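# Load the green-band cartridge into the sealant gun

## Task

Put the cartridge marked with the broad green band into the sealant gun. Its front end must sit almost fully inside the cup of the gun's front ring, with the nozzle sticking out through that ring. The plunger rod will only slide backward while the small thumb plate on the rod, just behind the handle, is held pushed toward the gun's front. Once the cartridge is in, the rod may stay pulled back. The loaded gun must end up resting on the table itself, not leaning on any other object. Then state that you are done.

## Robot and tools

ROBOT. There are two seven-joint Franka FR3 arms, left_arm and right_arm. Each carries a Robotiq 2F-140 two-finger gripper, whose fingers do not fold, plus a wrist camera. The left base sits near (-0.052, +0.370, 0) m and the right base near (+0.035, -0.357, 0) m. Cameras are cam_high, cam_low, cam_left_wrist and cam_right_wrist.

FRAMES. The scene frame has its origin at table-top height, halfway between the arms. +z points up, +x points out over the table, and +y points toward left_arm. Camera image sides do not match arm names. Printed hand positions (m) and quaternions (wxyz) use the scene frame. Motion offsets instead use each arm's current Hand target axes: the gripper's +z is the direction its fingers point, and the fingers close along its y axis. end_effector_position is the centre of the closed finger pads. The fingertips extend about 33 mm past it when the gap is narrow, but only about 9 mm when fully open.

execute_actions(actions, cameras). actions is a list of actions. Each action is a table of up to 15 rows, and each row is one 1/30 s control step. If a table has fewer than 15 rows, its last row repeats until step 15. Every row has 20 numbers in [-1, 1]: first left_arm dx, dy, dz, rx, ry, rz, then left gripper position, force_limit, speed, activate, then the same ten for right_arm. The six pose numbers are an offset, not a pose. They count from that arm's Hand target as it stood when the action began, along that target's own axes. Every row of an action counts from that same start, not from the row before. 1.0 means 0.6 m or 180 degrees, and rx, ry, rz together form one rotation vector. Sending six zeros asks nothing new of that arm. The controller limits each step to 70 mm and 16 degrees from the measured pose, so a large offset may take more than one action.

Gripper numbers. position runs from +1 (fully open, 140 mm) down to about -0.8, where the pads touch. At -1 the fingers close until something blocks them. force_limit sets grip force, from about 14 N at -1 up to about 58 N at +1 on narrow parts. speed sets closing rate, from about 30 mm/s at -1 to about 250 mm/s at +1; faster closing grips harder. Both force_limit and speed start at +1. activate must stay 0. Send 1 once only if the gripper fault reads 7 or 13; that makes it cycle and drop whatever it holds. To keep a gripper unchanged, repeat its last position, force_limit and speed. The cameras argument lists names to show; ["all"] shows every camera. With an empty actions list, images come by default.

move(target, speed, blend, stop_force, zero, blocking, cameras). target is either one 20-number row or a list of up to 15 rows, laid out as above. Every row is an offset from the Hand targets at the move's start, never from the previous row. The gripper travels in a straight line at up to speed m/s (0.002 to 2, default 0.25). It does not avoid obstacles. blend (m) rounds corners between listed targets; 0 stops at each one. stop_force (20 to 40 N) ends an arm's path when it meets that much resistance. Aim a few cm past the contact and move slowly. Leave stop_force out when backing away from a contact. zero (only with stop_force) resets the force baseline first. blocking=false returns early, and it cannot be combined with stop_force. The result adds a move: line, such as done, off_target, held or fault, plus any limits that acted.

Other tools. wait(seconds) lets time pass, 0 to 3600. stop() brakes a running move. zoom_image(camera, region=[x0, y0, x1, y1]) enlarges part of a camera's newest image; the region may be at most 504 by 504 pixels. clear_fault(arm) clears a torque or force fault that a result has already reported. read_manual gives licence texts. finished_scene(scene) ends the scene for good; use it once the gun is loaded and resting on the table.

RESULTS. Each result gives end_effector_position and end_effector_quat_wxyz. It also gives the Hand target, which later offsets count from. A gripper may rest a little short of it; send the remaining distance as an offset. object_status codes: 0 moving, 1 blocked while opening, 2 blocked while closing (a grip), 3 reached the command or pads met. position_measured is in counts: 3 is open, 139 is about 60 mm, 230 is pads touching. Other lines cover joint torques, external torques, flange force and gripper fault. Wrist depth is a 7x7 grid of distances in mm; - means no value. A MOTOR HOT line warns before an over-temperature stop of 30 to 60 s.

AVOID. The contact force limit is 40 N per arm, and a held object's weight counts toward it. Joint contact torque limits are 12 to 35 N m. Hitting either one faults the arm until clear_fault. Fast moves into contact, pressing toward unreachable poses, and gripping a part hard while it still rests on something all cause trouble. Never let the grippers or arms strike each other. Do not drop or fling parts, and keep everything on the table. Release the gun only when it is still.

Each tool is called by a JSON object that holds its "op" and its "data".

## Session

{"op": "execute_actions", "data": {"actions": []}}

Scene clock: 0.00 s.
left_arm: end_effector_position=(+0.3489, +0.2664, +0.1564) position_measured=3 object_status=3 fault=0 end_effector_quat_wxyz=(+0.045, +0.384, +0.919, +0.075) | right_arm: end_effector_position=(+0.7370, -0.4542, +0.2220) position_measured=3 object_status=3 fault=0 end_effector_quat_wxyz=(+0.099, +0.141, +0.984, +0.054)
Joint positions: left_arm=[-0.547 -0.41 0.213 -2.692 0.329 2.363 1.796] | right_arm=[-0.047 0.325 -0.135 -1.691 0.196 2.199 1.572]
Joint velocities: within noise
Joint torques (N m): no reading
External joint torques (N m): no reading
Flange force (N): no reading
Wrist depth (mm): cam_left_wrist=[- 235 - 253 286 275 - / 213 249 - - 286 - 312 / - - - 289 - 318 320 / - 143 290 - - 327 317 / - 144 300 306 - 142 111 / - - - - - 350 104 / - - - - 382 398 -] | cam_right_wrist=[262 299 306 316 324 336 345 / 321 328 336 347 361 369 387 / 337 349 377 385 399 393 134 / 106 395 423 446 449 478 115 / 461 467 490 512 1777 1833 - / 515 528 536 2097 2196 2305 2476 / 2024 2155 2351 2196 2558 2804 -]
Hand target: left_arm +0.3489, +0.2664, +0.1564; +0.045, +0.384, +0.919, +0.075 | right_arm +0.7370, -0.4542, +0.2220; +0.099, +0.141, +0.984, +0.054
Tool commands: left_gripper/position=+1.0 left_gripper/force_limit=+1.0 left_gripper/speed=+1.0 left_gripper/activate=+0.0 right_gripper/position=+1.0 right_gripper/force_limit=+1.0 right_gripper/speed=+1.0 right_gripper/activate=+0.0

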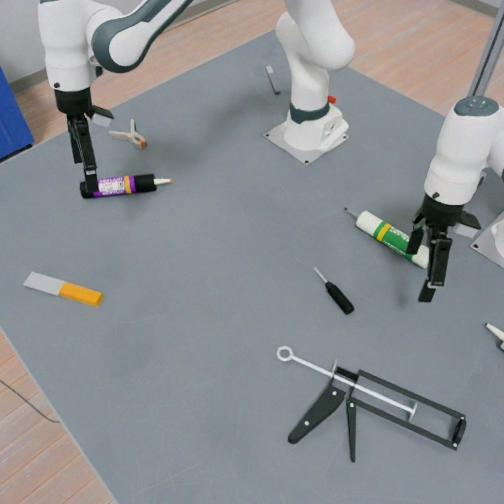

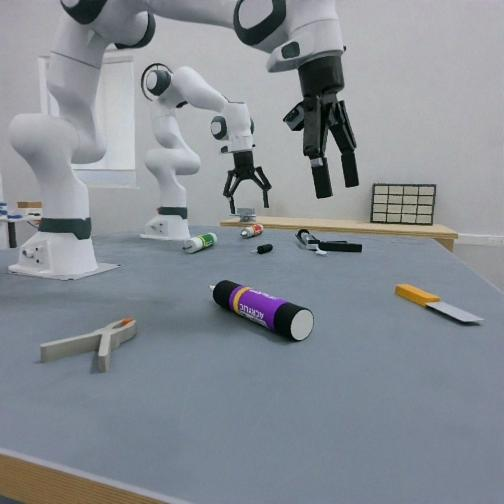

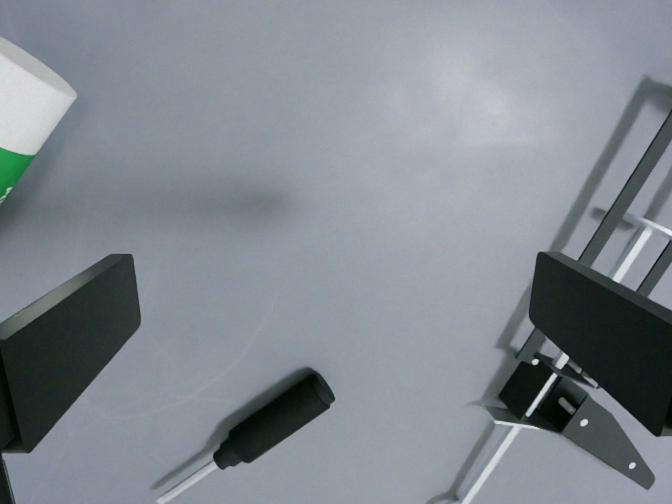

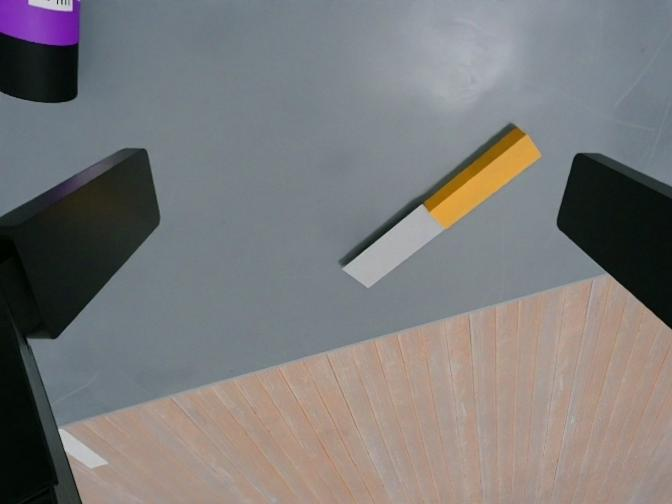

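{"op": "move", "data": {"target": [-0.148,0.463,-0.322,0.0547,0.008,0,0.4,0,-1,0,0,0,0,0,0,0,0.4,0,-1,0], "speed": 0.4, "cameras": ["cam_left_wrist"]}}

Scene clock: 28.47 s.
left_arm: end_effector_position=(+0.5786, +0.3769, +0.3973) position_measured=78 object_status=3 fault=0 end_effector_quat_wxyz=(+0.001, +0.381, +0.925, +0.002) | right_arm: end_effector_position=(+0.7370, -0.4542, +0.2220) position_measured=78 object_status=3 fault=0 end_effector_quat_wxyz=(+0.099, +0.141, +0.984, +0.054)
Joint positions: left_arm=[-0.41 0.291 0.517 -1.267 -0.14 1.526 2.443] | right_arm=[-0.047 0.325 -0.135 -1.691 0.196 2.199 1.572]
Joint velocities: left_arm=[-0.001 -0.001 0.001 0.001 0.001 -0.001 0.007] | right_arm=[within noise]
Joint torques (N m): left_arm=[0.71 -39.04 4.44 23.84 0.71 2.1 0.39] | right_arm=[-0.42 -44.34 -1.21 26.44 0.92 2.8 -0.03]
External joint torques (N m): left_arm=[0.63 -1.85 0.04 0.48 -0.2 -0.38 0.39] | right_arm=[-0.45 -1.22 -0.14 1.63 0.11 -0.04 -0.04]
Flange force (N): left_arm=[2.9 -1.0 -1.7] | right_arm=[-4.5 0.0 -2.6]
Wrist depth (mm): cam_left_wrist=[472 - - - - 475 - / - - 506 - - 508 505 / - 539 494 526 - 511 518 / - 136 - 525 553 144 - / - 112 - - 581 117 - / - 582 600 - - - - / - - 656 652 663 - -] | cam_right_wrist=[263 299 309 318 327 337 346 / 323 328 338 348 359 369 387 / 350 114 364 390 397 147 423 / - 93 410 439 448 111 88 / - 458 491 509 513 1908 76 / - - 1956 2024 2060 - 70 / - - 3063 3189 2675 - -]
Hand target: left_arm +0.5782, +0.3761, +0.3967; +0.000, +0.385, +0.923, +0.001 | right_arm +0.7370, -0.4542, +0.2220; +0.099, +0.141, +0.984, +0.054
Off the commanded pose: left_arm 0.001 m, 1 deg | right_arm 0.000 m, 0 deg.
move: done

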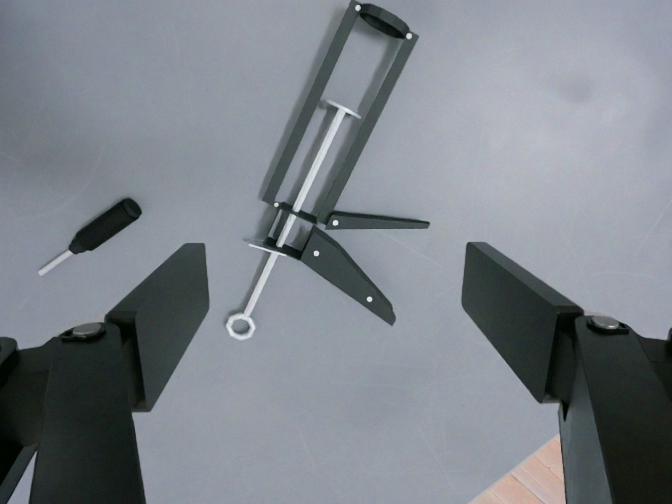

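{"op": "move", "data": {"target": [0.055,-0.031,0.245,0,0,-0.853,0.9,0,-1,0,0,0,0,0,0,0,0.4,0,-1,0], "speed": 0.6, "cameras": ["cam_left_wrist"]}}

Scene clock: 44.70 s.
left_arm: end_effector_position=(+0.5426, +0.3876, +0.2504) position_measured=16 object_status=3 fault=0 end_effector_quat_wxyz=(-0.002, +0.807, -0.590, +0.000) | right_arm: end_effector_position=(+0.7370, -0.4542, +0.2220) position_measured=78 object_status=3 fault=0 end_effector_quat_wxyz=(+0.099, +0.141, +0.984, +0.054)
Joint positions: left_arm=[-1.211 0.524 1.454 -1.813 -0.54 1.842 0.083] | right_arm=[-0.047 0.325 -0.135 -1.691 0.196 2.199 1.572]
Joint velocities: left_arm=[0.001 -0.001 0.001 -0.001 -0.001 0.001 -0.006] | right_arm=[within noise]
Joint torques (N m): left_arm=[-0.32 -20.59 17.61 20.86 0.39 2.32 -0.18] | right_arm=[-0.46 -44.35 -1.2 26.45 0.92 2.81 -0.04]
External joint torques (N m): left_arm=[-0.22 -0.72 1.45 -0.64 -0.33 -0.26 -0.18] | right_arm=[-0.52 -1.24 -0.15 1.65 0.11 -0.03 -0.05]
Flange force (N): left_arm=[-2.2 10.6 -1.4] | right_arm=[-4.6 -0.1 -2.7]
Wrist depth (mm): cam_left_wrist=[337 307 313 303 348 349 - / 354 - 340 349 357 367 - / - 367 - 354 - - - / - 136 - 378 - 149 405 / - 135 - 407 - 135 109 / - - - - - - 100 / - - - 457 470 425 -] | cam_right_wrist=[261 298 315 315 324 336 345 / 321 326 337 347 360 369 386 / 348 114 368 391 399 147 431 / - 92 413 435 426 118 88 / - - - 502 1818 1892 76 / - - 1956 2060 2135 - 70 / - - 2328 2503 2615 - -]
Hand target: left_arm +0.5419, +0.3866, +0.2496; -0.001, +0.810, -0.586, +0.000 | right_arm +0.7370, -0.4542, +0.2220; +0.099, +0.141, +0.984, +0.054
Off the commanded pose: left_arm 0.001 m, 1 deg | right_arm 0.000 m, 0 deg.
move: done; limits=paced

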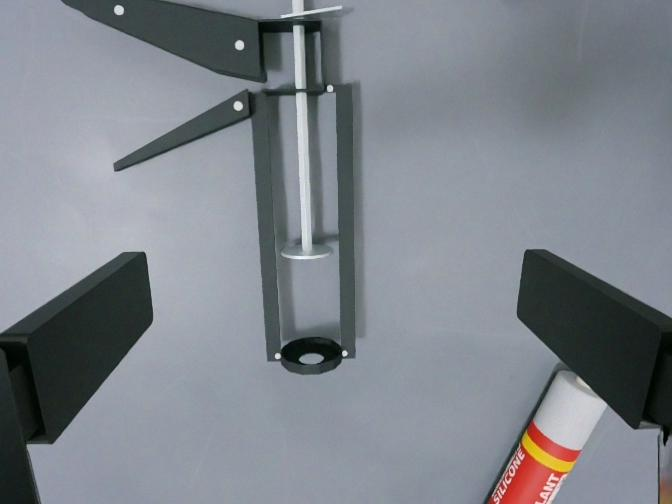

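{"op": "move", "data": {"target": [[0,-0.055,0,0,0,0,0.9,0,-1,0,0,0,0,0,0,0,0.4,0,-1,0],[0,-0.055,0.345,0,0,0,0.9,0,-1,0,0,0,0,0,0,0,0.4,0,-1,0]], "speed": 0.25, "blend": 0.02}}

{"op": "move", "data": {"target": [0.0006,0,0,0,0,0,-1,-1,-1,0,0,0,0,0,0,0,0.4,0,-1,0], "cameras": ["cam_left_wrist"]}}

Scene clock: 53.87 s.
left_arm: end_effector_position=(+0.5719, +0.3973, +0.0418) position_measured=16 object_status=3 fault=0 end_effector_quat_wxyz=(+0.000, +0.813, -0.583, -0.002) | right_arm: end_effector_position=(+0.7370, -0.4542, +0.2220) position_measured=78 object_status=3 fault=0 end_effector_quat_wxyz=(+0.099, +0.141, +0.984, +0.054)
Joint positions: left_arm=[-0.88 0.788 1.039 -1.873 -0.819 2.155 0.214] | right_arm=[-0.047 0.325 -0.135 -1.691 0.196 2.199 1.572]
Joint velocities: left_arm=[0.001 -0.001 -0.001 0.001 0 0.003 0.008] | right_arm=[within noise]
Joint torques (N m): left_arm=[0.65 -37.41 20.87 16.83 0.59 2.74 0.46] | right_arm=[-0.43 -44.39 -1.17 26.44 0.9 2.8 -0.03]
External joint torques (N m): left_arm=[0.73 -3.05 0.73 -0.02 -0.03 0.21 0.46] | right_arm=[-0.39 -1.13 -0.04 1.54 0.09 -0.05 -0.04]
Flange force (N): left_arm=[-3.4 5.1 -4.0] | right_arm=[-4.4 0.1 -2.5]
Wrist depth (mm): cam_left_wrist=[- 151 136 135 140 - - / - 132 140 141 145 - - / - - 166 147 151 - - / - 135 153 154 155 179 - / - 136 181 159 162 135 109 / - - 167 164 172 201 100 / - - - - 183 - -] | cam_right_wrist=[256 298 307 315 326 334 355 / 325 326 340 348 362 371 388 / 348 114 372 392 400 147 429 / - 93 423 436 455 118 88 / - - 492 498 507 1833 76 / - - 2007 2042 2175 - 70 / - - 2375 2450 2738 - -]
Hand target: left_arm +0.5734, +0.3971, +0.0427; -0.001, +0.810, -0.586, +0.000 | right_arm +0.7370, -0.4542, +0.2220; +0.099, +0.141, +0.984, +0.054
Off the commanded pose: left_arm 0.002 m, 1 deg | right_arm 0.000 m, 0 deg.
move: done; blend cut to 0.0165 m at target 1

Scene clock: 56.00 s.
left_arm: end_effector_position=(+0.5722, +0.3966, +0.0418) position_measured=107 object_status=0 fault=0 end_effector_quat_wxyz=(+0.000, +0.812, -0.584, -0.001) | right_arm: end_effector_position=(+0.7370, -0.4542, +0.2220) position_measured=78 object_status=3 fault=0 end_effector_quat_wxyz=(+0.099, +0.141, +0.984, +0.054)
Joint positions: left_arm=[-0.879 0.787 1.038 -1.873 -0.819 2.156 0.216] | right_arm=[-0.047 0.325 -0.135 -1.691 0.196 2.199 1.572]
Joint torques (N m): left_arm=[0.55 -37.15 21.09 16.9 0.46 2.81 0.37] | right_arm=[-0.46 -44.33 -1.19 26.42 0.91 2.8 -0.05]
External joint torques (N m): left_arm=[0.36 -2.6 0.7 0.02 -0.16 0.24 0.37] | right_arm=[-0.48 -1.15 -0.11 1.59 0.1 -0.04 -0.06]
Flange force (N): left_arm=[-2.6 5.1 -3.5] | right_arm=[-4.5 0.0 -2.5]
Wrist depth (mm): cam_left_wrist=[- 128 136 136 139 - - / 131 131 141 141 145 - 167 / - - 146 - 149 - - / - - 152 150 154 - - / - 100 155 - 161 113 95 / - 79 166 161 167 - 93 / - - 173 - 180 - -] | cam_right_wrist=[261 297 317 314 324 337 346 / 319 327 337 352 358 371 387 / 345 114 371 384 397 147 429 / - 93 422 447 459 118 88 / - 459 471 517 1833 1862 76 / - - 1924 1763 2503 - 70 / - - 2400 2530 2675 - -]
Hand target: left_arm +0.5736, +0.3968, +0.0427; -0.001, +0.810, -0.586, +0.000 | right_arm +0.7370, -0.4542, +0.2220; +0.099, +0.141, +0.984, +0.054
Off the commanded pose: left_arm 0.002 m, 0 deg | right_arm 0.000 m, 0 deg.
move: done

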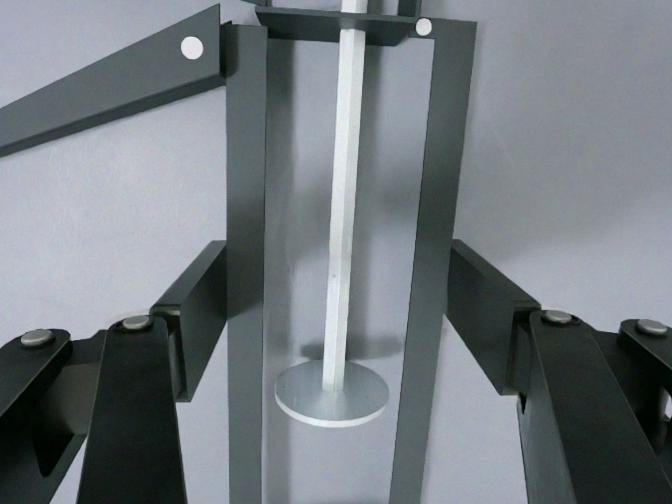

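{"op": "move", "data": {"target": [[0,0,-0.042,0,0,0,-1,-1,-1,0,0,0,0,0,0,0,0.4,0,-1,0],[0.284,0.17,-0.042,0,0,0.102,-1,-1,-1,0,0,0,0,0,0,0,0.4,0,-1,0],[0.284,0.17,-0.002,0,0,0.102,-1,-1,-1,0,0,0,0,0,0,0,0.4,0,-1,0]], "speed": [0.05,0.15,0.05], "cameras": ["cam_left_wrist","cam_high"]}}

Scene clock: 63.33 s.
left_arm: end_effector_position=(+0.5287, +0.2024, +0.0447) position_measured=108 object_status=2 fault=0 end_effector_quat_wxyz=(+0.001, +0.708, -0.706, -0.002) | right_arm: end_effector_position=(+0.7370, -0.4542, +0.2220) position_measured=78 object_status=3 fault=0 end_effector_quat_wxyz=(+0.099, +0.141, +0.984, +0.054)
Joint positions: left_arm=[-1.244 0.723 1.049 -1.958 -0.787 2.197 0.212] | right_arm=[-0.047 0.325 -0.135 -1.691 0.196 2.199 1.572]
Joint velocities: left_arm=[0.003 0.001 -0.002 -0.001 0.001 0.005 0.005] | right_arm=[within noise]
Joint torques (N m): left_arm=[0.86 -32.82 19.57 16.51 0.14 3.47 0.47] | right_arm=[-0.44 -44.34 -1.17 26.42 0.92 2.8 -0.05]
External joint torques (N m): left_arm=[0.78 -0.81 0.59 -0.65 -0.46 0.92 0.47] | right_arm=[-0.43 -1.3 -0.07 1.65 0.12 -0.04 -0.06]
Flange force (N): left_arm=[-3.2 3.9 1.3] | right_arm=[-4.4 0.0 -2.8]
Wrist depth (mm): cam_left_wrist=[- - 141 137 143 156 - / 136 135 144 146 - - - / - - 149 149 151 - 178 / - - 154 - 159 186 - / - 99 154 - 164 113 99 / - 79 169 168 173 - 93 / - - 178 - 183 - -] | cam_right_wrist=[258 297 309 314 325 335 345 / 322 328 337 358 360 370 383 / 347 114 370 390 397 147 444 / - 93 421 436 456 118 88 / - 460 492 495 538 1956 76 / - - 1956 2078 1924 - 70 / - - 2078 2530 2586 - -]
Hand target: left_arm +0.5300, +0.2030, +0.0437; -0.001, +0.706, -0.708, +0.000 | right_arm +0.7370, -0.4542, +0.2220; +0.099, +0.141, +0.984, +0.054
Off the commanded pose: left_arm 0.002 m, 0 deg | right_arm 0.000 m, 0 deg.
move: done
Images, in order (width x height): cam_high 504x504, cam_left_wrist 672x504.

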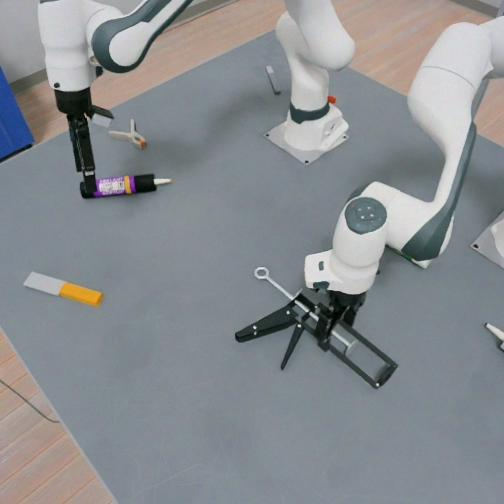

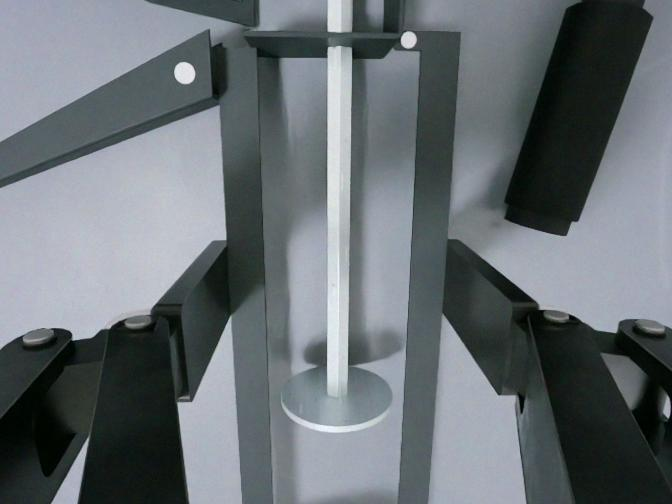

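{"op": "move", "data": {"target": [[0,0,-0.038,0,0,0,-1,-1,-1,0,0,0,0,0,0,0,0.4,0,-1,0],[0,-0.083,-0.038,0,0,0,-1,-1,-1,0,0,0,0,0,0,0,0.4,0,-1,0],[0,-0.083,0.002,0,0,0,-1,-1,-1,0,0,0,0,0,0,0,0.4,0,-1,0]], "speed": [0.05,0.1,0.04]}}

{"op": "move", "data": {"target": [[0,0,0.0006,0,0,0,0.5,-1,-1,0,0,0,0,0,0,0,0.4,0,-1,0],[0.13,0,-0.35,0,0,0,0.5,-1,-1,0,0,0,0,0,0,0,0.4,0,-1,0]], "speed": 0.3, "cameras": ["cam_left_wrist","cam_high"]}}

Scene clock: 71.63 s.
left_arm: end_effector_position=(+0.5785, +0.2027, +0.0442) position_measured=108 object_status=2 fault=0 end_effector_quat_wxyz=(+0.001, +0.707, -0.707, -0.002) | right_arm: end_effector_position=(+0.7370, -0.4542, +0.2220) position_measured=78 object_status=3 fault=0 end_effector_quat_wxyz=(+0.099, +0.141, +0.984, +0.054)
Joint positions: left_arm=[-1.097 0.824 0.988 -1.755 -0.799 2.117 0.206] | right_arm=[-0.047 0.325 -0.135 -1.691 0.196 2.199 1.572]
Joint velocities: left_arm=[0.002 0 -0.001 -0.001 -0.001 0.004 -0.002] | right_arm=[within noise]
Joint torques (N m): left_arm=[0.96 -38.72 20.34 16.84 -0.04 3.29 0.27] | right_arm=[-0.46 -44.35 -1.16 26.43 0.91 2.8 -0.04]
External joint torques (N m): left_arm=[0.77 -0.72 -0.1 -0.36 -0.69 0.76 0.27] | right_arm=[-0.53 -1.24 -0.13 1.61 0.1 -0.04 -0.04]
Flange force (N): left_arm=[-2.1 2.0 1.9] | right_arm=[-4.4 -0.1 -2.7]
Wrist depth (mm): cam_left_wrist=[- 152 147 137 142 160 - / - 133 142 145 148 166 - / - - 150 168 152 - - / 173 172 153 151 157 - - / - 99 160 183 164 110 94 / - 79 169 165 175 - 93 / - - 174 211 181 - -] | cam_right_wrist=[259 296 309 314 323 337 346 / 321 333 336 350 359 370 388 / 349 114 372 379 398 147 430 / - 93 422 439 448 118 88 / - 456 484 513 530 - 76 / - - 1712 2078 2155 - 70 / - - - 2503 2675 - -]
Hand target: left_arm +0.5798, +0.2029, +0.0425; -0.001, +0.706, -0.708, +0.000 | right_arm +0.7370, -0.4542, +0.2220; +0.099, +0.141, +0.984, +0.054
Off the commanded pose: left_arm 0.002 m, 0 deg | right_arm 0.000 m, 0 deg.
move: done

Scene clock: 74.73 s.
left_arm: end_effector_position=(+0.5796, +0.1246, +0.2527) position_measured=66 object_status=3 fault=0 end_effector_quat_wxyz=(-0.002, +0.702, -0.712, +0.000) | right_arm: end_effector_position=(+0.7370, -0.4542, +0.2220) position_measured=78 object_status=3 fault=0 end_effector_quat_wxyz=(+0.099, +0.141, +0.984, +0.054)
Joint positions: left_arm=[-1.194 0.686 1.156 -1.418 -0.623 1.709 -0.022] | right_arm=[-0.047 0.325 -0.135 -1.691 0.196 2.199 1.572]
Joint velocities: left_arm=[0 0 0.001 0 -0.001 -0.001 -0.004] | right_arm=[within noise]
Joint torques (N m): left_arm=[0.68 -38.5 19.46 20.4 0.49 2.23 -0.19] | right_arm=[-0.44 -44.36 -1.16 26.44 0.92 2.81 -0.03]
External joint torques (N m): left_arm=[0.53 -1.49 1.31 0.29 -0.26 -0.38 -0.19] | right_arm=[-0.36 -1.26 0 1.64 0.11 -0.04 -0.04]
Flange force (N): left_arm=[-1.2 1.6 -2.9] | right_arm=[-4.4 0.2 -2.7]
Wrist depth (mm): cam_left_wrist=[- - - - 350 360 - / - 336 350 - - - - / - 372 338 - - - 370 / 382 379 372 368 - 141 - / - 112 - 401 - 124 - / - 104 440 434 - - - / - - 455 467 448 - -] | cam_right_wrist=[262 297 307 316 326 335 346 / 320 326 337 348 359 369 383 / 349 114 371 390 399 147 426 / - 93 426 433 432 118 88 / - 456 490 516 1847 1892 76 / - - 1892 2060 2135 - 70 / - - 2328 2476 2707 - -]
Hand target: left_arm +0.5794, +0.1247, +0.2525; -0.001, +0.706, -0.708, +0.000 | right_arm +0.7370, -0.4542, +0.2220; +0.099, +0.141, +0.984, +0.054
Off the commanded pose: left_arm 0.000 m, 1 deg | right_arm 0.000 m, 0 deg.
move: done
Images, in order (width x height): cam_high 504x504, cam_left_wrist 672x504.

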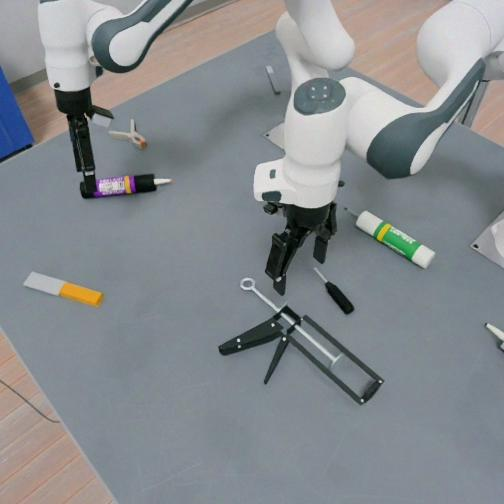

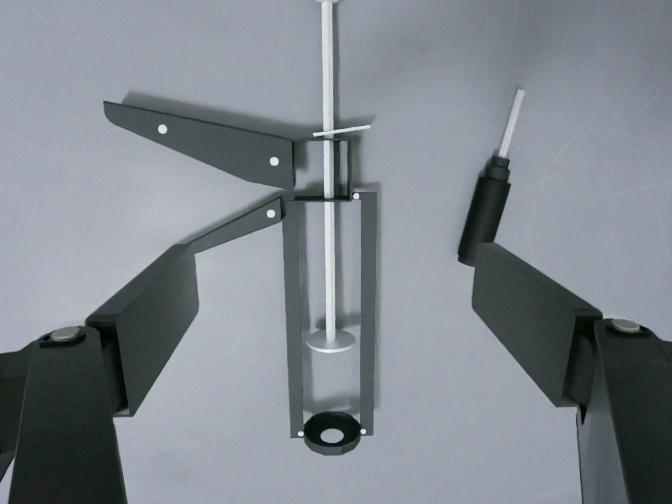

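{"op": "move", "data": {"target": [[0.1245,0.0357,0.1,0,0,0,-0.82,0,-1,0,0,0,0,0,0,0,0,0,-1,0],[0.1245,0.0357,0.3497,0,0,0,-0.82,0,-1,0,0.4157,0.4635,0.1448,-0.223,-0.0755,-0.544,0,0,-1,0]], "speed": 0.4, "cameras": ["cam_right_wrist","cam_left_wrist","cam_high"]}}

Scene clock: 108.20 s.
left_arm: end_effector_position=(+0.5573, +0.0503, +0.0421) position_measured=232 object_status=3 fault=0 end_effector_quat_wxyz=(-0.001, +0.708, -0.706, -0.001) | right_arm: end_effector_position=(+0.5956, -0.1107, +0.1309) position_measured=129 object_status=3 fault=0 end_effector_quat_wxyz=(-0.241, +0.664, -0.666, -0.241)
Joint positions: left_arm=[-1.233 0.912 0.959 -1.587 -0.816 2.052 -0.051] | right_arm=[-0.352 0.293 0.547 -2.124 0.779 2.332 -0.405]
Joint velocities: left_arm=[within noise] | right_arm=[0.001 0 0.001 -0.001 -0.001 0.001 -0.005]
Joint torques (N m): left_arm=[0.6 -45.74 21.82 16.76 0.65 2.84 0.48] | right_arm=[-0.97 -34.22 4.99 22.9 0.9 1.34 -0.28]
External joint torques (N m): left_arm=[0.54 -3.19 0.57 -0.48 -0.03 0.25 0.48] | right_arm=[-0.83 -0.31 0.08 1.15 0.57 -0.02 -0.26]
Flange force (N): left_arm=[-5.7 7.8 -3.8] | right_arm=[0.3 -0.9 -1.3]
Wrist depth (mm): cam_left_wrist=[151 - 139 - - - - / - - 158 161 - - 170 / - - - 168 - - - / - - 172 146 - - - / 155 160 93 110 99 - - / - 75 79 - 75 78 - / - - - - - 68 -] | cam_right_wrist=[246 246 245 244 244 243 244 / 317 301 298 301 298 298 298 / 391 348 133 332 280 335 382 / - 88 130 450 270 90 78 / - - - 253 251 - 65 / - - 1804 241 238 - - / - - - 217 205 - -]
Hand target: left_arm +0.5580, +0.0503, +0.0426; -0.001, +0.706, -0.708, +0.000 | right_arm +0.5947, -0.1102, +0.1297; -0.242, +0.664, -0.665, -0.242
Off the commanded pose: left_arm 0.001 m, 0 deg | right_arm 0.002 m, 0 deg.
move: done; limits=paced
Images, in order (width x height): cam_high 504x504, cam_left_wrist 672x504, cam_right_wrist 672x504.

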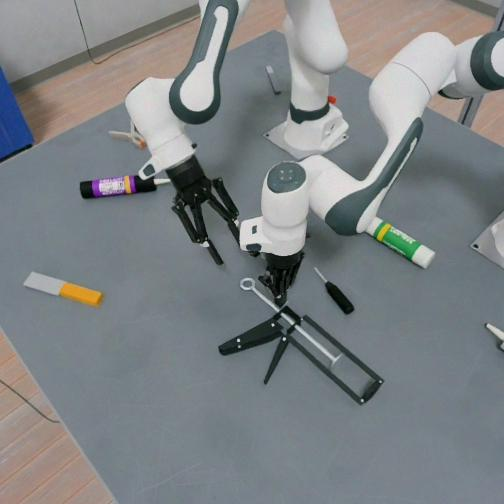

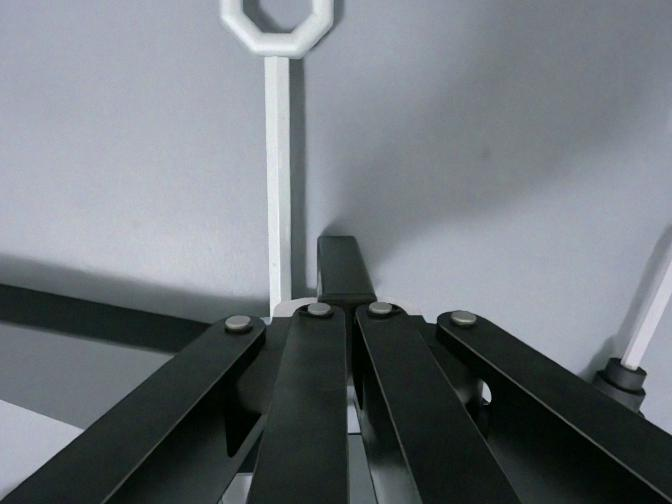

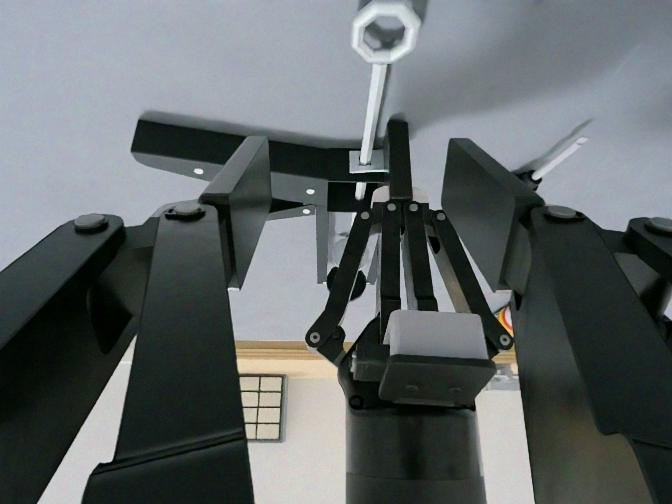

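{"op": "zoom_image", "data": {"camera": "cam_right_wrist", "region": [310, 90, 450, 230]}}

Scaled by 3.600.

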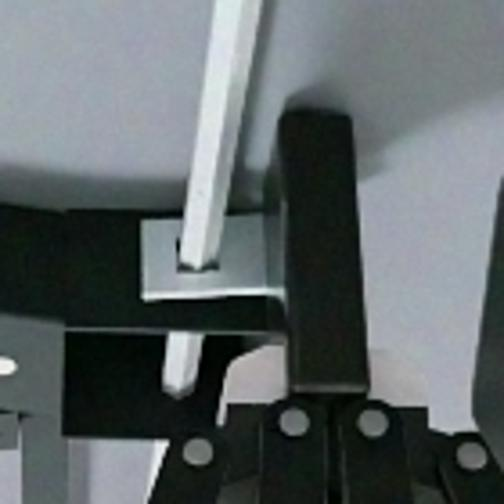

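{"op": "move", "data": {"target": [0,0.0233,0,0,0,0,-0.82,0,-1,0,0.0433,0.0233,0.083,0,0,0,0,0,-1,0], "speed": 0.15, "cameras": ["cam_right_wrist","cam_left_wrist","cam_high"]}}

Scene clock: 141.47 s.
left_arm: end_effector_position=(+0.5435, +0.0501, +0.0418) position_measured=232 object_status=3 fault=0 end_effector_quat_wxyz=(+0.000, +0.709, -0.705, -0.001) | right_arm: end_effector_position=(+0.5804, -0.0982, +0.0757) position_measured=129 object_status=3 fault=0 end_effector_quat_wxyz=(-0.240, +0.664, -0.666, -0.242)
Joint positions: left_arm=[-1.273 0.884 0.969 -1.647 -0.816 2.075 -0.048] | right_arm=[-0.332 0.385 0.565 -2.171 0.821 2.457 -0.484]
Joint velocities: left_arm=[within noise] | right_arm=[0.001 0 -0.001 0.001 0 0.002 -0.006]
Joint torques (N m): left_arm=[-0.13 -44.21 22.32 16.43 0.64 2.84 0.4] | right_arm=[-0.98 -35.13 6.51 21.58 0.52 1.44 -0.31]
External joint torques (N m): left_arm=[-0.21 -3.18 1.23 -0.84 -0.02 0.25 0.4] | right_arm=[-0.95 -0.15 -0.06 1.52 0.56 0.2 -0.3]
Flange force (N): left_arm=[-6.7 11.9 -5.2] | right_arm=[0.9 -2.1 -0.2]
Wrist depth (mm): cam_left_wrist=[149 - 138 - 154 - - / 156 157 146 161 161 164 - / - 162 164 169 - 172 - / - - 173 167 177 - - / 160 168 99 105 95 - 191 / - 75 80 - 75 78 199 / - - - - - 68 -] | cam_right_wrist=[181 181 189 180 180 180 180 / 222 222 220 211 220 221 221 / 290 272 133 286 255 122 285 / - 88 293 324 256 90 78 / - - 613 450 242 - 65 / - - 1763 229 222 - - / - - - 217 213 - -]
Hand target: left_arm +0.5440, +0.0503, +0.0426; -0.001, +0.706, -0.708, +0.000 | right_arm +0.5807, -0.0981, +0.0748; -0.242, +0.664, -0.665, -0.242
Off the commanded pose: left_arm 0.001 m, 0 deg | right_arm 0.001 m, 0 deg.
move: done
Images, in order (width x height): cam_high 504x504, cam_left_wrist 672x504, cam_right_wrist 672x504.

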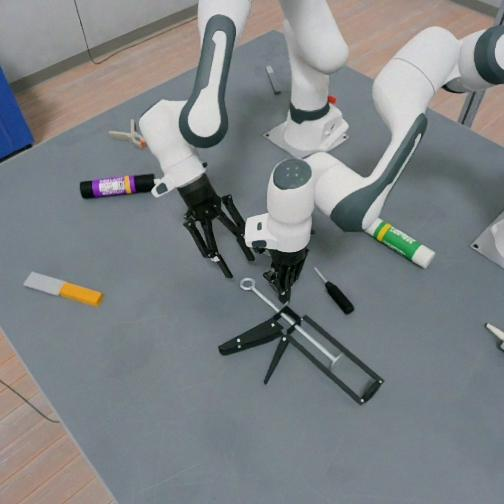

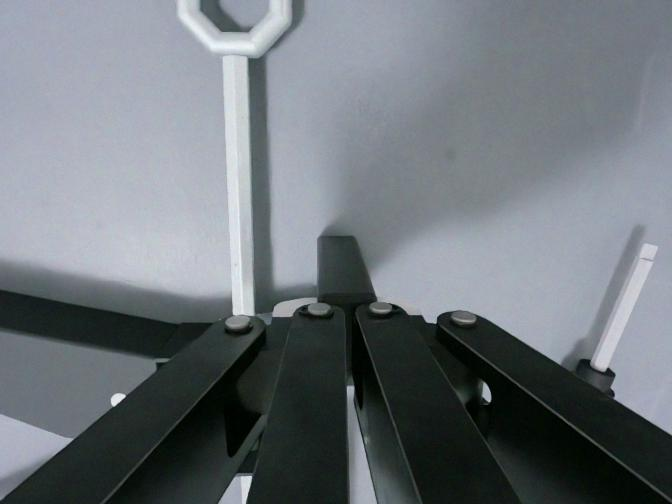

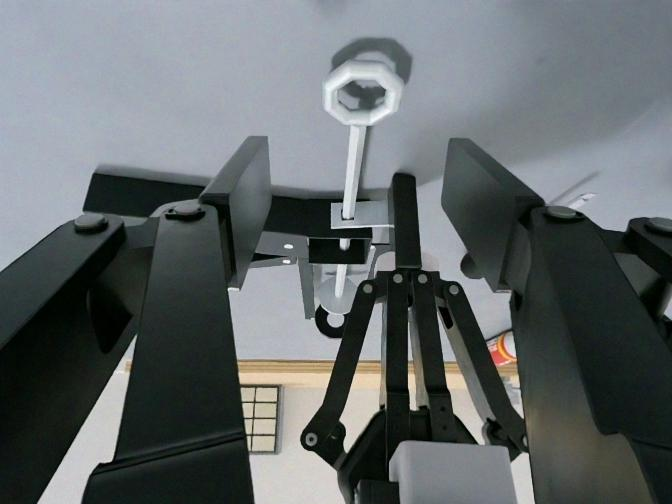

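{"op": "move", "data": {"target": [0,0,0,0,0,0,-0.82,0,-1,0,0.0452,0.0042,0.036,0,0,0,0,0,-1,0], "speed": 0.08, "cameras": ["cam_right_wrist"]}}

Scene clock: 148.00 s.
left_arm: end_effector_position=(+0.5435, +0.0501, +0.0418) position_measured=232 object_status=3 fault=0 end_effector_quat_wxyz=(+0.000, +0.709, -0.705, -0.001) | right_arm: end_effector_position=(+0.5780, -0.1050, +0.0417) position_measured=129 object_status=3 fault=0 end_effector_quat_wxyz=(-0.240, +0.664, -0.666, -0.242)
Joint positions: left_arm=[-1.273 0.884 0.969 -1.647 -0.816 2.075 -0.048] | right_arm=[-0.339 0.459 0.565 -2.173 0.827 2.513 -0.54]
Joint velocities: left_arm=[within noise] | right_arm=[0 -0.001 0 0.001 0 0.001 -0.006]
Joint torques (N m): left_arm=[-0.02 -44.19 22.24 16.48 0.63 2.83 0.45] | right_arm=[-0.94 -36.36 7.69 20.38 0.22 1.39 -0.31]
External joint torques (N m): left_arm=[0.13 -3.23 1.32 -0.8 -0.03 0.26 0.45] | right_arm=[-1.16 -0.28 -0.24 1.54 0.43 0.27 -0.29]
Flange force (N): left_arm=[-6.8 10.9 -5.1] | right_arm=[1.2 -1.9 -0.4]
Wrist depth (mm): cam_left_wrist=[- 151 141 153 - - 155 / - - 156 - - - 169 / - - - 169 - - - / - - - 147 - 184 182 / 158 157 94 105 97 97 179 / - 75 80 - 75 78 - / - - - - - 68 -] | cam_right_wrist=[141 141 141 141 140 140 140 / 174 173 173 173 173 172 172 / 226 213 134 212 195 122 225 / - 88 129 293 268 90 78 / - - 554 433 251 - 65 / - - 1892 237 234 - - / - - 1940 219 217 - -]
Hand target: left_arm +0.5440, +0.0503, +0.0426; -0.001, +0.706, -0.708, +0.000 | right_arm +0.5782, -0.1050, +0.0409; -0.242, +0.664, -0.665, -0.242
Off the commanded pose: left_arm 0.001 m, 0 deg | right_arm 0.001 m, 0 deg.
move: done

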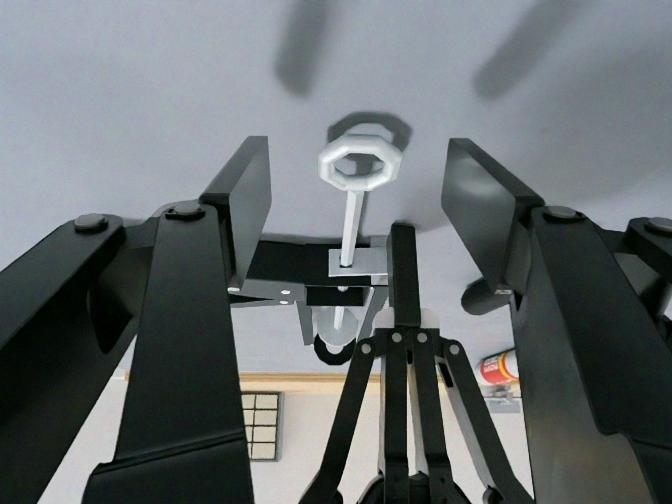

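{"op": "move", "data": {"target": [[0,0,0,0,0,0,-0.82,0,-1,0,0.0075,0,0.009,0,0,0,0,0,-1,0],[0,0,0,0,0,0,-0.82,0,-1,0,0.0075,0,0.009,0,0,0,-1,1,-0.5,0]], "speed": 0.05, "cameras": ["cam_right_wrist","cam_left_wrist"]}}

Scene clock: 153.57 s.
left_arm: end_effector_position=(+0.5435, +0.0501, +0.0418) position_measured=232 object_status=3 fault=0 end_effector_quat_wxyz=(+0.000, +0.709, -0.705, -0.001) | right_arm: end_effector_position=(+0.5768, -0.1052, +0.0339) position_measured=232 object_status=0 fault=0 end_effector_quat_wxyz=(-0.240, +0.664, -0.666, -0.243)
Joint positions: left_arm=[-1.273 0.884 0.969 -1.647 -0.816 2.075 -0.048] | right_arm=[-0.339 0.477 0.566 -2.172 0.828 2.526 -0.551]
Joint torques (N m): left_arm=[-0.01 -44.16 22.25 16.45 0.62 2.83 0.44] | right_arm=[-0.71 -36.7 7.93 20.53 0.15 1.33 -0.31]
External joint torques (N m): left_arm=[-0.16 -3.19 1.15 -0.71 -0.04 0.25 0.44] | right_arm=[-0.72 -0.41 -0.09 2 0.38 0.21 -0.29]
Flange force (N): left_arm=[-6.5 11.2 -5.0] | right_arm=[0.6 -3.6 0.1]
Wrist depth (mm): cam_left_wrist=[- 152 140 153 - - 157 / - 158 148 - - - - / - 164 152 - 171 - - / 170 175 168 147 - - - / 158 175 94 105 95 97 179 / - 75 80 - 75 79 204 / - - - - - 68 -] | cam_right_wrist=[132 132 131 131 131 131 131 / 163 162 161 154 161 161 161 / 210 210 210 109 197 208 208 / 277 256 88 77 78 83 295 / - 60 70 - - - - / - - - - - - 64 / - - - - - - -]
Hand target: left_arm +0.5440, +0.0503, +0.0426; -0.001, +0.706, -0.708, +0.000 | right_arm +0.5782, -0.1050, +0.0338; -0.242, +0.664, -0.665, -0.242
Off the commanded pose: left_arm 0.001 m, 0 deg | right_arm 0.001 m, 0 deg.
move: done
Images, in order (width x height): cam_left_wrist 672x504, cam_right_wrist 672x504.

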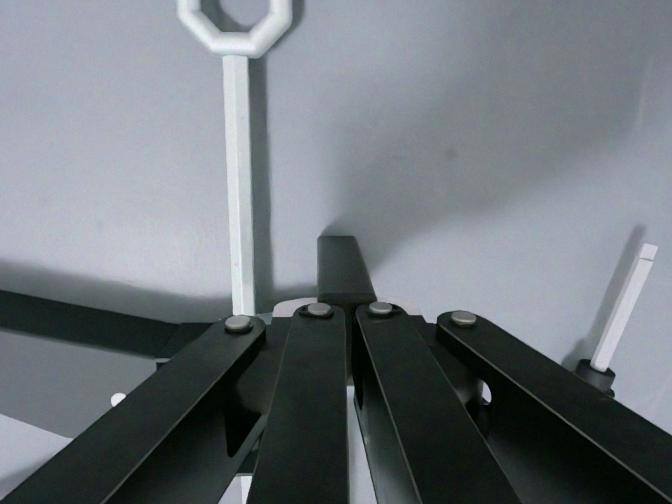

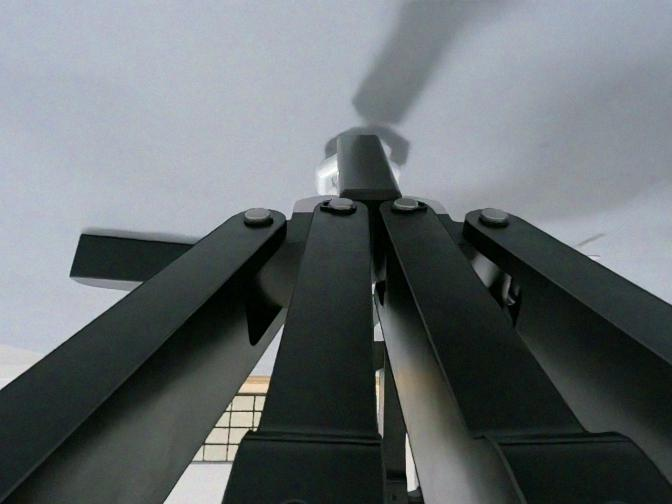

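{"op": "move", "data": {"target": [[0,0,0,0,0,0,-0.82,0,-1,0,0,0,0,0,0,0,-0.2,1,-0.5,0],[0,0,0,0,0,0,-0.82,0,-1,0,-0.0045,0,0.016,0,0,0,-0.2,1,-0.5,0]], "speed": 0.05, "cameras": ["cam_right_wrist"]}}

Scene clock: 162.70 s.
left_arm: end_effector_position=(+0.5435, +0.0501, +0.0418) position_measured=232 object_status=3 fault=0 end_effector_quat_wxyz=(+0.000, +0.709, -0.705, -0.001) | right_arm: end_effector_position=(+0.5770, -0.0975, +0.0283) position_measured=154 object_status=3 fault=0 end_effector_quat_wxyz=(-0.240, +0.664, -0.665, -0.242)
Joint positions: left_arm=[-1.273 0.884 0.969 -1.647 -0.816 2.075 -0.048] | right_arm=[-0.328 0.497 0.57 -2.166 0.83 2.546 -0.551]
Joint velocities: left_arm=[within noise] | right_arm=[0.001 0 0 0 0 0.004 -0.002]
Joint torques (N m): left_arm=[-0.09 -44.22 22.23 16.44 0.63 2.84 0.44] | right_arm=[-0.4 -36.92 8.28 20.39 0.25 1.31 -0.19]
External joint torques (N m): left_arm=[-0.06 -3.18 1.22 -0.82 -0.02 0.26 0.44] | right_arm=[-0.53 -0.45 -0.17 2.09 0.54 0.2 -0.17]
Flange force (N): left_arm=[-6.7 11.4 -5.0] | right_arm=[0.2 -4.0 0.4]
Wrist depth (mm): cam_left_wrist=[- - 139 - - - - / - 158 159 162 161 - - / 165 164 162 167 - - 178 / - - 171 148 - - - / 158 159 99 105 95 - - / - 75 80 - 75 78 200 / - - - - - 68 -] | cam_right_wrist=[130 125 125 125 125 124 125 / 154 154 154 153 153 153 153 / 201 200 129 189 146 187 198 / - 86 103 278 128 83 88 / - - - 378 240 - 73 / - - - 529 226 - - / - - - 214 213 - -]
Hand target: left_arm +0.5440, +0.0503, +0.0426; -0.001, +0.706, -0.708, +0.000 | right_arm +0.5782, -0.0968, +0.0282; -0.242, +0.664, -0.665, -0.242
Off the commanded pose: left_arm 0.001 m, 0 deg | right_arm 0.001 m, 0 deg.
move: done

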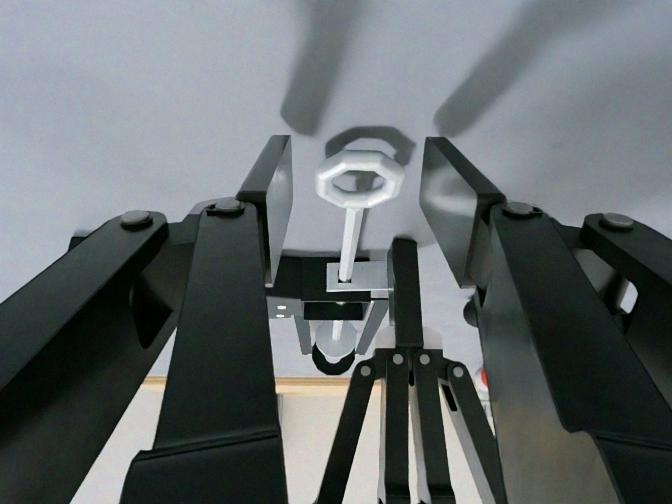

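{"op": "move", "data": {"target": [0,0,0,0,0,0,-0.82,0,-1,0,0,0,0.0005,0,0,0,-1,1,-0.5,0], "speed": 0.05, "cameras": ["cam_right_wrist"]}}

Scene clock: 166.00 s.
left_arm: end_effector_position=(+0.5435, +0.0501, +0.0418) position_measured=232 object_status=3 fault=0 end_effector_quat_wxyz=(+0.000, +0.709, -0.705, -0.001) | right_arm: end_effector_position=(+0.5785, -0.0978, +0.0286) position_measured=232 object_status=0 fault=0 end_effector_quat_wxyz=(-0.241, +0.664, -0.665, -0.241)
Joint positions: left_arm=[-1.273 0.884 0.969 -1.647 -0.816 2.075 -0.048] | right_arm=[-0.328 0.498 0.571 -2.164 0.83 2.549 -0.551]
Joint torques (N m): left_arm=[-0.04 -44.17 22.31 16.47 0.63 2.84 0.39] | right_arm=[-0.2 -36.69 8.61 19.43 0.12 1.16 -0.16]
External joint torques (N m): left_arm=[-0.07 -3.2 1.28 -0.75 -0.02 0.26 0.39] | right_arm=[-0.35 -0.06 0.09 1.06 0.43 0.04 -0.14]
Flange force (N): left_arm=[-6.5 11.2 -5.2] | right_arm=[0.3 -1.6 0.4]
Wrist depth (mm): cam_left_wrist=[149 151 139 - - - 161 / - - 146 162 - - 162 / - - 149 - 171 - - / - - - 133 - - 181 / 158 166 158 105 95 91 189 / - 75 80 - 75 79 - / - - - - - 68 -] | cam_right_wrist=[131 126 126 125 125 125 125 / 155 155 155 154 154 153 153 / 202 201 200 109 198 198 198 / 265 245 89 77 78 83 279 / - 60 70 - - - - / - - - - - - 64 / - - - - - - -]
Hand target: left_arm +0.5440, +0.0503, +0.0426; -0.001, +0.706, -0.708, +0.000 | right_arm +0.5782, -0.0966, +0.0280; -0.242, +0.664, -0.665, -0.242
Off the commanded pose: left_arm 0.001 m, 0 deg | right_arm 0.001 m, 0 deg.
move: done

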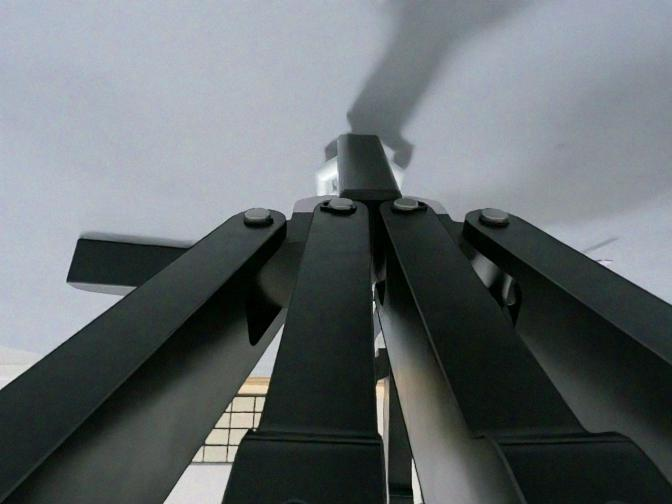

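{"op": "zoom_image", "data": {"camera": "cam_right_wrist", "region": [280, 90, 460, 230]}}

{"op": "zoom_image", "data": {"camera": "cam_left_wrist", "region": [280, 200, 420, 340]}}

Scaled by 2.800.

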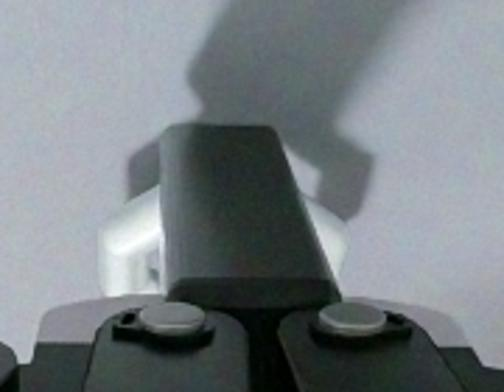

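This scene's latest camera images include none from cam_left_wrist. They are from: cam_right_wrist. cam_left_wrist's image comes with the result of a call that names it in "cameras".

{"op": "move", "data": {"target": [[0,0,0,0,0,0,-0.82,0,-1,0,0,0,0,0,0,0,-0.2,1,-0.5,0],[0,0,0,0,0,0,-0.82,0,-1,0,-0.03,0,0.029,0,0,0,-0.2,1,-0.5,0]], "speed": 0.05}}

{"op": "move", "data": {"target": [0,0,0,0,0,0,-0.82,0,-1,0,0,0,0.0005,0,0,0,-1,1,-0.5,0], "speed": 0.05, "cameras": ["cam_right_wrist"]}}

Scene clock: 188.43 s.
left_arm: end_effector_position=(+0.5435, +0.0501, +0.0418) position_measured=232 object_status=3 fault=0 end_effector_quat_wxyz=(+0.000, +0.709, -0.705, -0.001) | right_arm: end_effector_position=(+0.5767, -0.0713, +0.0267) position_measured=154 object_status=3 fault=0 end_effector_quat_wxyz=(-0.242, +0.668, -0.661, -0.242)
Joint positions: left_arm=[-1.273 0.884 0.969 -1.647 -0.816 2.075 -0.048] | right_arm=[-0.284 0.517 0.579 -2.15 0.841 2.58 -0.537]
Joint velocities: left_arm=[within noise] | right_arm=[0.001 0.001 -0.001 0 0.001 0.003 0.005]
Joint torques (N m): left_arm=[-0.06 -44.15 22.25 16.44 0.64 2.84 0.37] | right_arm=[0.02 -37.49 8.13 20.36 0.17 1.34 0.11]
External joint torques (N m): left_arm=[0.05 -3.09 1.26 -0.89 -0.02 0.26 0.37] | right_arm=[-0.14 -0.51 -0.79 2.09 0.56 0.2 0.13]
Flange force (N): left_arm=[-6.7 11.2 -4.9] | right_arm=[-0.5 -5.7 0.8]
Wrist depth (mm): cam_left_wrist=[- 136 150 - 155 - - / - 154 156 162 164 - - / - - - 169 169 - 173 / - - - 147 - - 181 / 161 168 95 105 95 - 179 / - 75 80 - 75 78 200 / - - - - - 68 -] | cam_right_wrist=[129 124 124 124 123 123 122 / 154 153 152 145 150 150 150 / 199 199 129 186 146 184 194 / - 86 103 259 129 83 86 / - - - 344 213 - 73 / - - - 204 204 - - / - - - - 190 - -]
Hand target: left_arm +0.5440, +0.0503, +0.0426; -0.001, +0.706, -0.708, +0.000 | right_arm +0.5782, -0.0716, +0.0262; -0.242, +0.664, -0.665, -0.242
Off the commanded pose: left_arm 0.001 m, 0 deg | right_arm 0.002 m, 1 deg.
move: done

Scene clock: 189.10 s.
left_arm: end_effector_position=(+0.5435, +0.0501, +0.0418) position_measured=232 object_status=3 fault=0 end_effector_quat_wxyz=(+0.000, +0.709, -0.705, -0.001) | right_arm: end_effector_position=(+0.5772, -0.0713, +0.0267) position_measured=179 object_status=0 fault=0 end_effector_quat_wxyz=(-0.242, +0.667, -0.662, -0.242)
Joint positions: left_arm=[-1.273 0.884 0.969 -1.647 -0.816 2.075 -0.048] | right_arm=[-0.283 0.517 0.579 -2.149 0.841 2.581 -0.535]
Joint torques (N m): left_arm=[-0.01 -44.19 22.29 16.45 0.63 2.84 0.43] | right_arm=[-0.04 -37.34 8.15 20.14 0.12 1.41 0.12]
External joint torques (N m): left_arm=[-0.02 -3.13 1.24 -0.82 -0.03 0.26 0.43] | right_arm=[0.08 -0.36 -0.53 1.79 0.49 0.23 0.14]
Flange force (N): left_arm=[-6.7 11.2 -5.0] | right_arm=[-0.7 -4.9 1.2]
Wrist depth (mm): cam_left_wrist=[- 126 142 - - - 160 / 158 160 146 - 164 - 166 / - 164 151 - - - 170 / - - 173 132 - - - / 158 173 106 105 95 - - / - 75 80 - 75 78 - / - - - - - 68 -] | cam_right_wrist=[129 124 123 123 123 123 122 / 153 153 152 145 151 151 150 / 199 198 177 167 136 195 194 / - 82 77 254 116 85 235 / - - - 307 - 65 71 / - - - 203 - - 67 / - - - 188 - - -]
Hand target: left_arm +0.5440, +0.0503, +0.0426; -0.001, +0.706, -0.708, +0.000 | right_arm +0.5782, -0.0714, +0.0260; -0.242, +0.664, -0.665, -0.242
Off the commanded pose: left_arm 0.001 m, 0 deg | right_arm 0.001 m, 0 deg.
move: done

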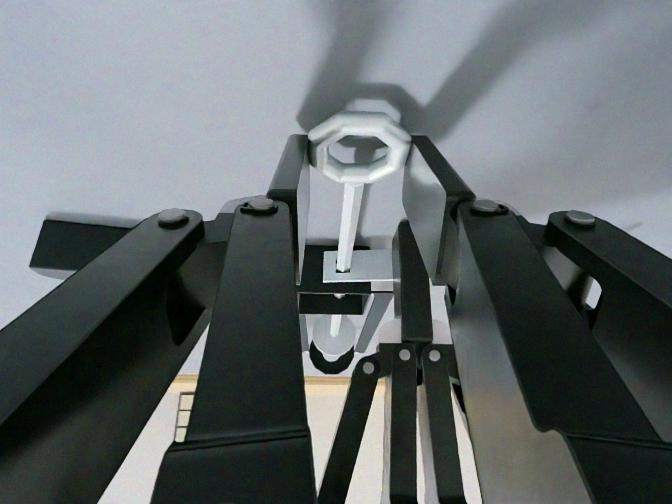

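{"op": "move", "data": {"target": [0,0,0,0,0,0,-0.82,0,-1,0,0.27,0,-0.225,0,0,0,-1,1,-0.5,0], "speed": 0.05, "stop_force": 36, "cameras": ["cam_right_wrist","cam_left_wrist","cam_high"]}}

Scene clock: 197.63 s.
left_arm: end_effector_position=(+0.5329, +0.0117, +0.0474) position_measured=232 object_status=3 fault=0 end_effector_quat_wxyz=(+0.013, +0.695, -0.719, +0.015) | right_arm: end_effector_position=(+0.5645, -0.2475, +0.0287) position_measured=179 object_status=2 fault=0 end_effector_quat_wxyz=(-0.239, +0.665, -0.653, -0.271)
Joint positions: left_arm=[-1.304 0.877 0.96 -1.631 -0.844 2.075 -0.041] | right_arm=[-0.515 0.47 0.423 -2.144 0.725 2.265 -0.71]
Joint velocities: left_arm=[within noise] | right_arm=[0.003 0 -0.004 0 0.003 -0.001 -0.001]
Joint torques (N m): left_arm=[15.08 -37.05 34.34 6.53 6.54 2.12 0.32] | right_arm=[-11.54 -42.59 -8.27 22.66 -3.19 5.1 -0.81]
External joint torques (N m): left_arm=[14.94 4.47 13.48 -11.03 5.92 -0.48 0.32] | right_arm=[-11.62 -4.75 -14.7 4.28 -3.54 4.37 -0.79]
Flange force (N): left_arm=[-27.9 4.5 -7.0] | right_arm=[18.0 -1.4 -18.9]
Wrist depth (mm): cam_left_wrist=[- - 142 - - - - / - - 148 168 171 - 175 / 171 173 172 176 173 - 182 / - 178 178 166 - 186 - / 151 156 106 110 96 192 - / - 75 80 - 75 79 - / - - - - - 68 -] | cam_right_wrist=[126 121 122 123 124 125 126 / 150 151 152 146 154 156 157 / 196 198 178 168 137 207 224 / - 82 77 276 116 85 264 / - - - 378 - 65 71 / - - - 336 - - 67 / - - - 321 - - -]
Hand target: left_arm +0.5440, +0.0503, +0.0426; -0.001, +0.706, -0.708, +0.000 | right_arm +0.5782, -0.2823, +0.0254; -0.242, +0.664, -0.665, -0.242
Off the commanded pose: left_arm 0.040 m, 3 deg | right_arm 0.038 m, 4 deg.
move: off_target (right_arm)
Images, in order (width x height): cam_high 504x504, cam_left_wrist 672x504, cam_right_wrist 672x504.

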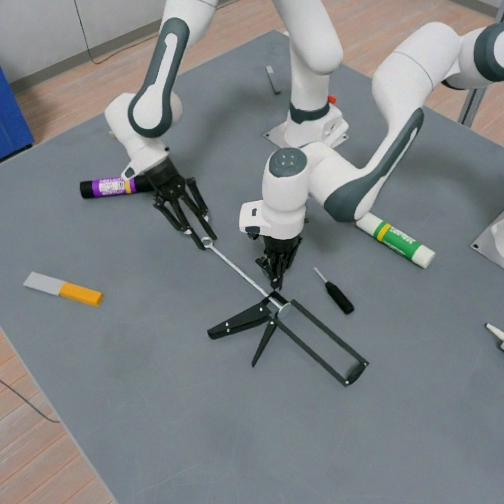

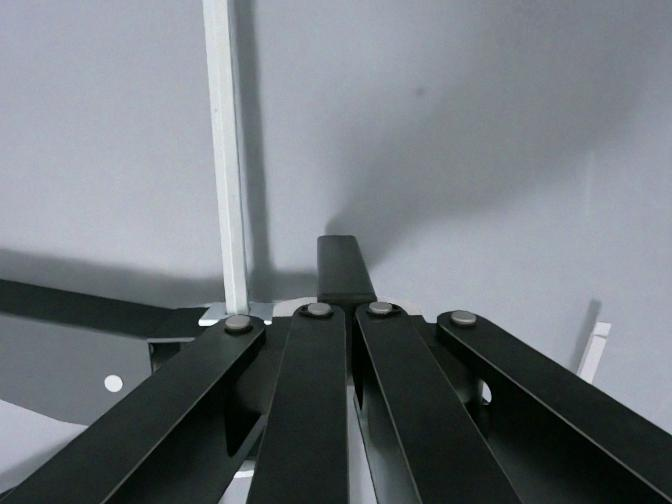

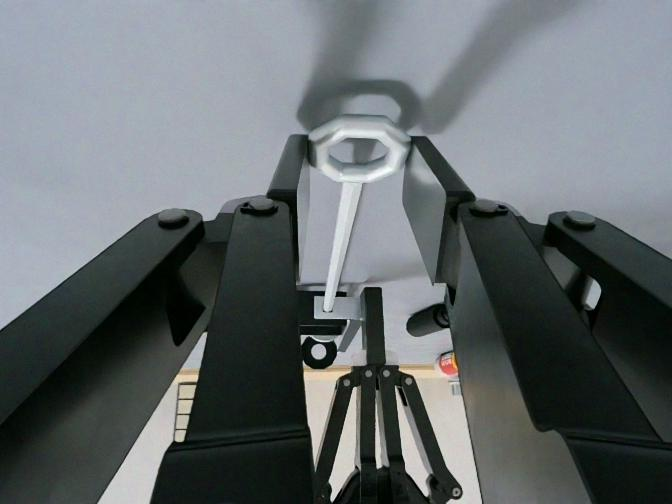

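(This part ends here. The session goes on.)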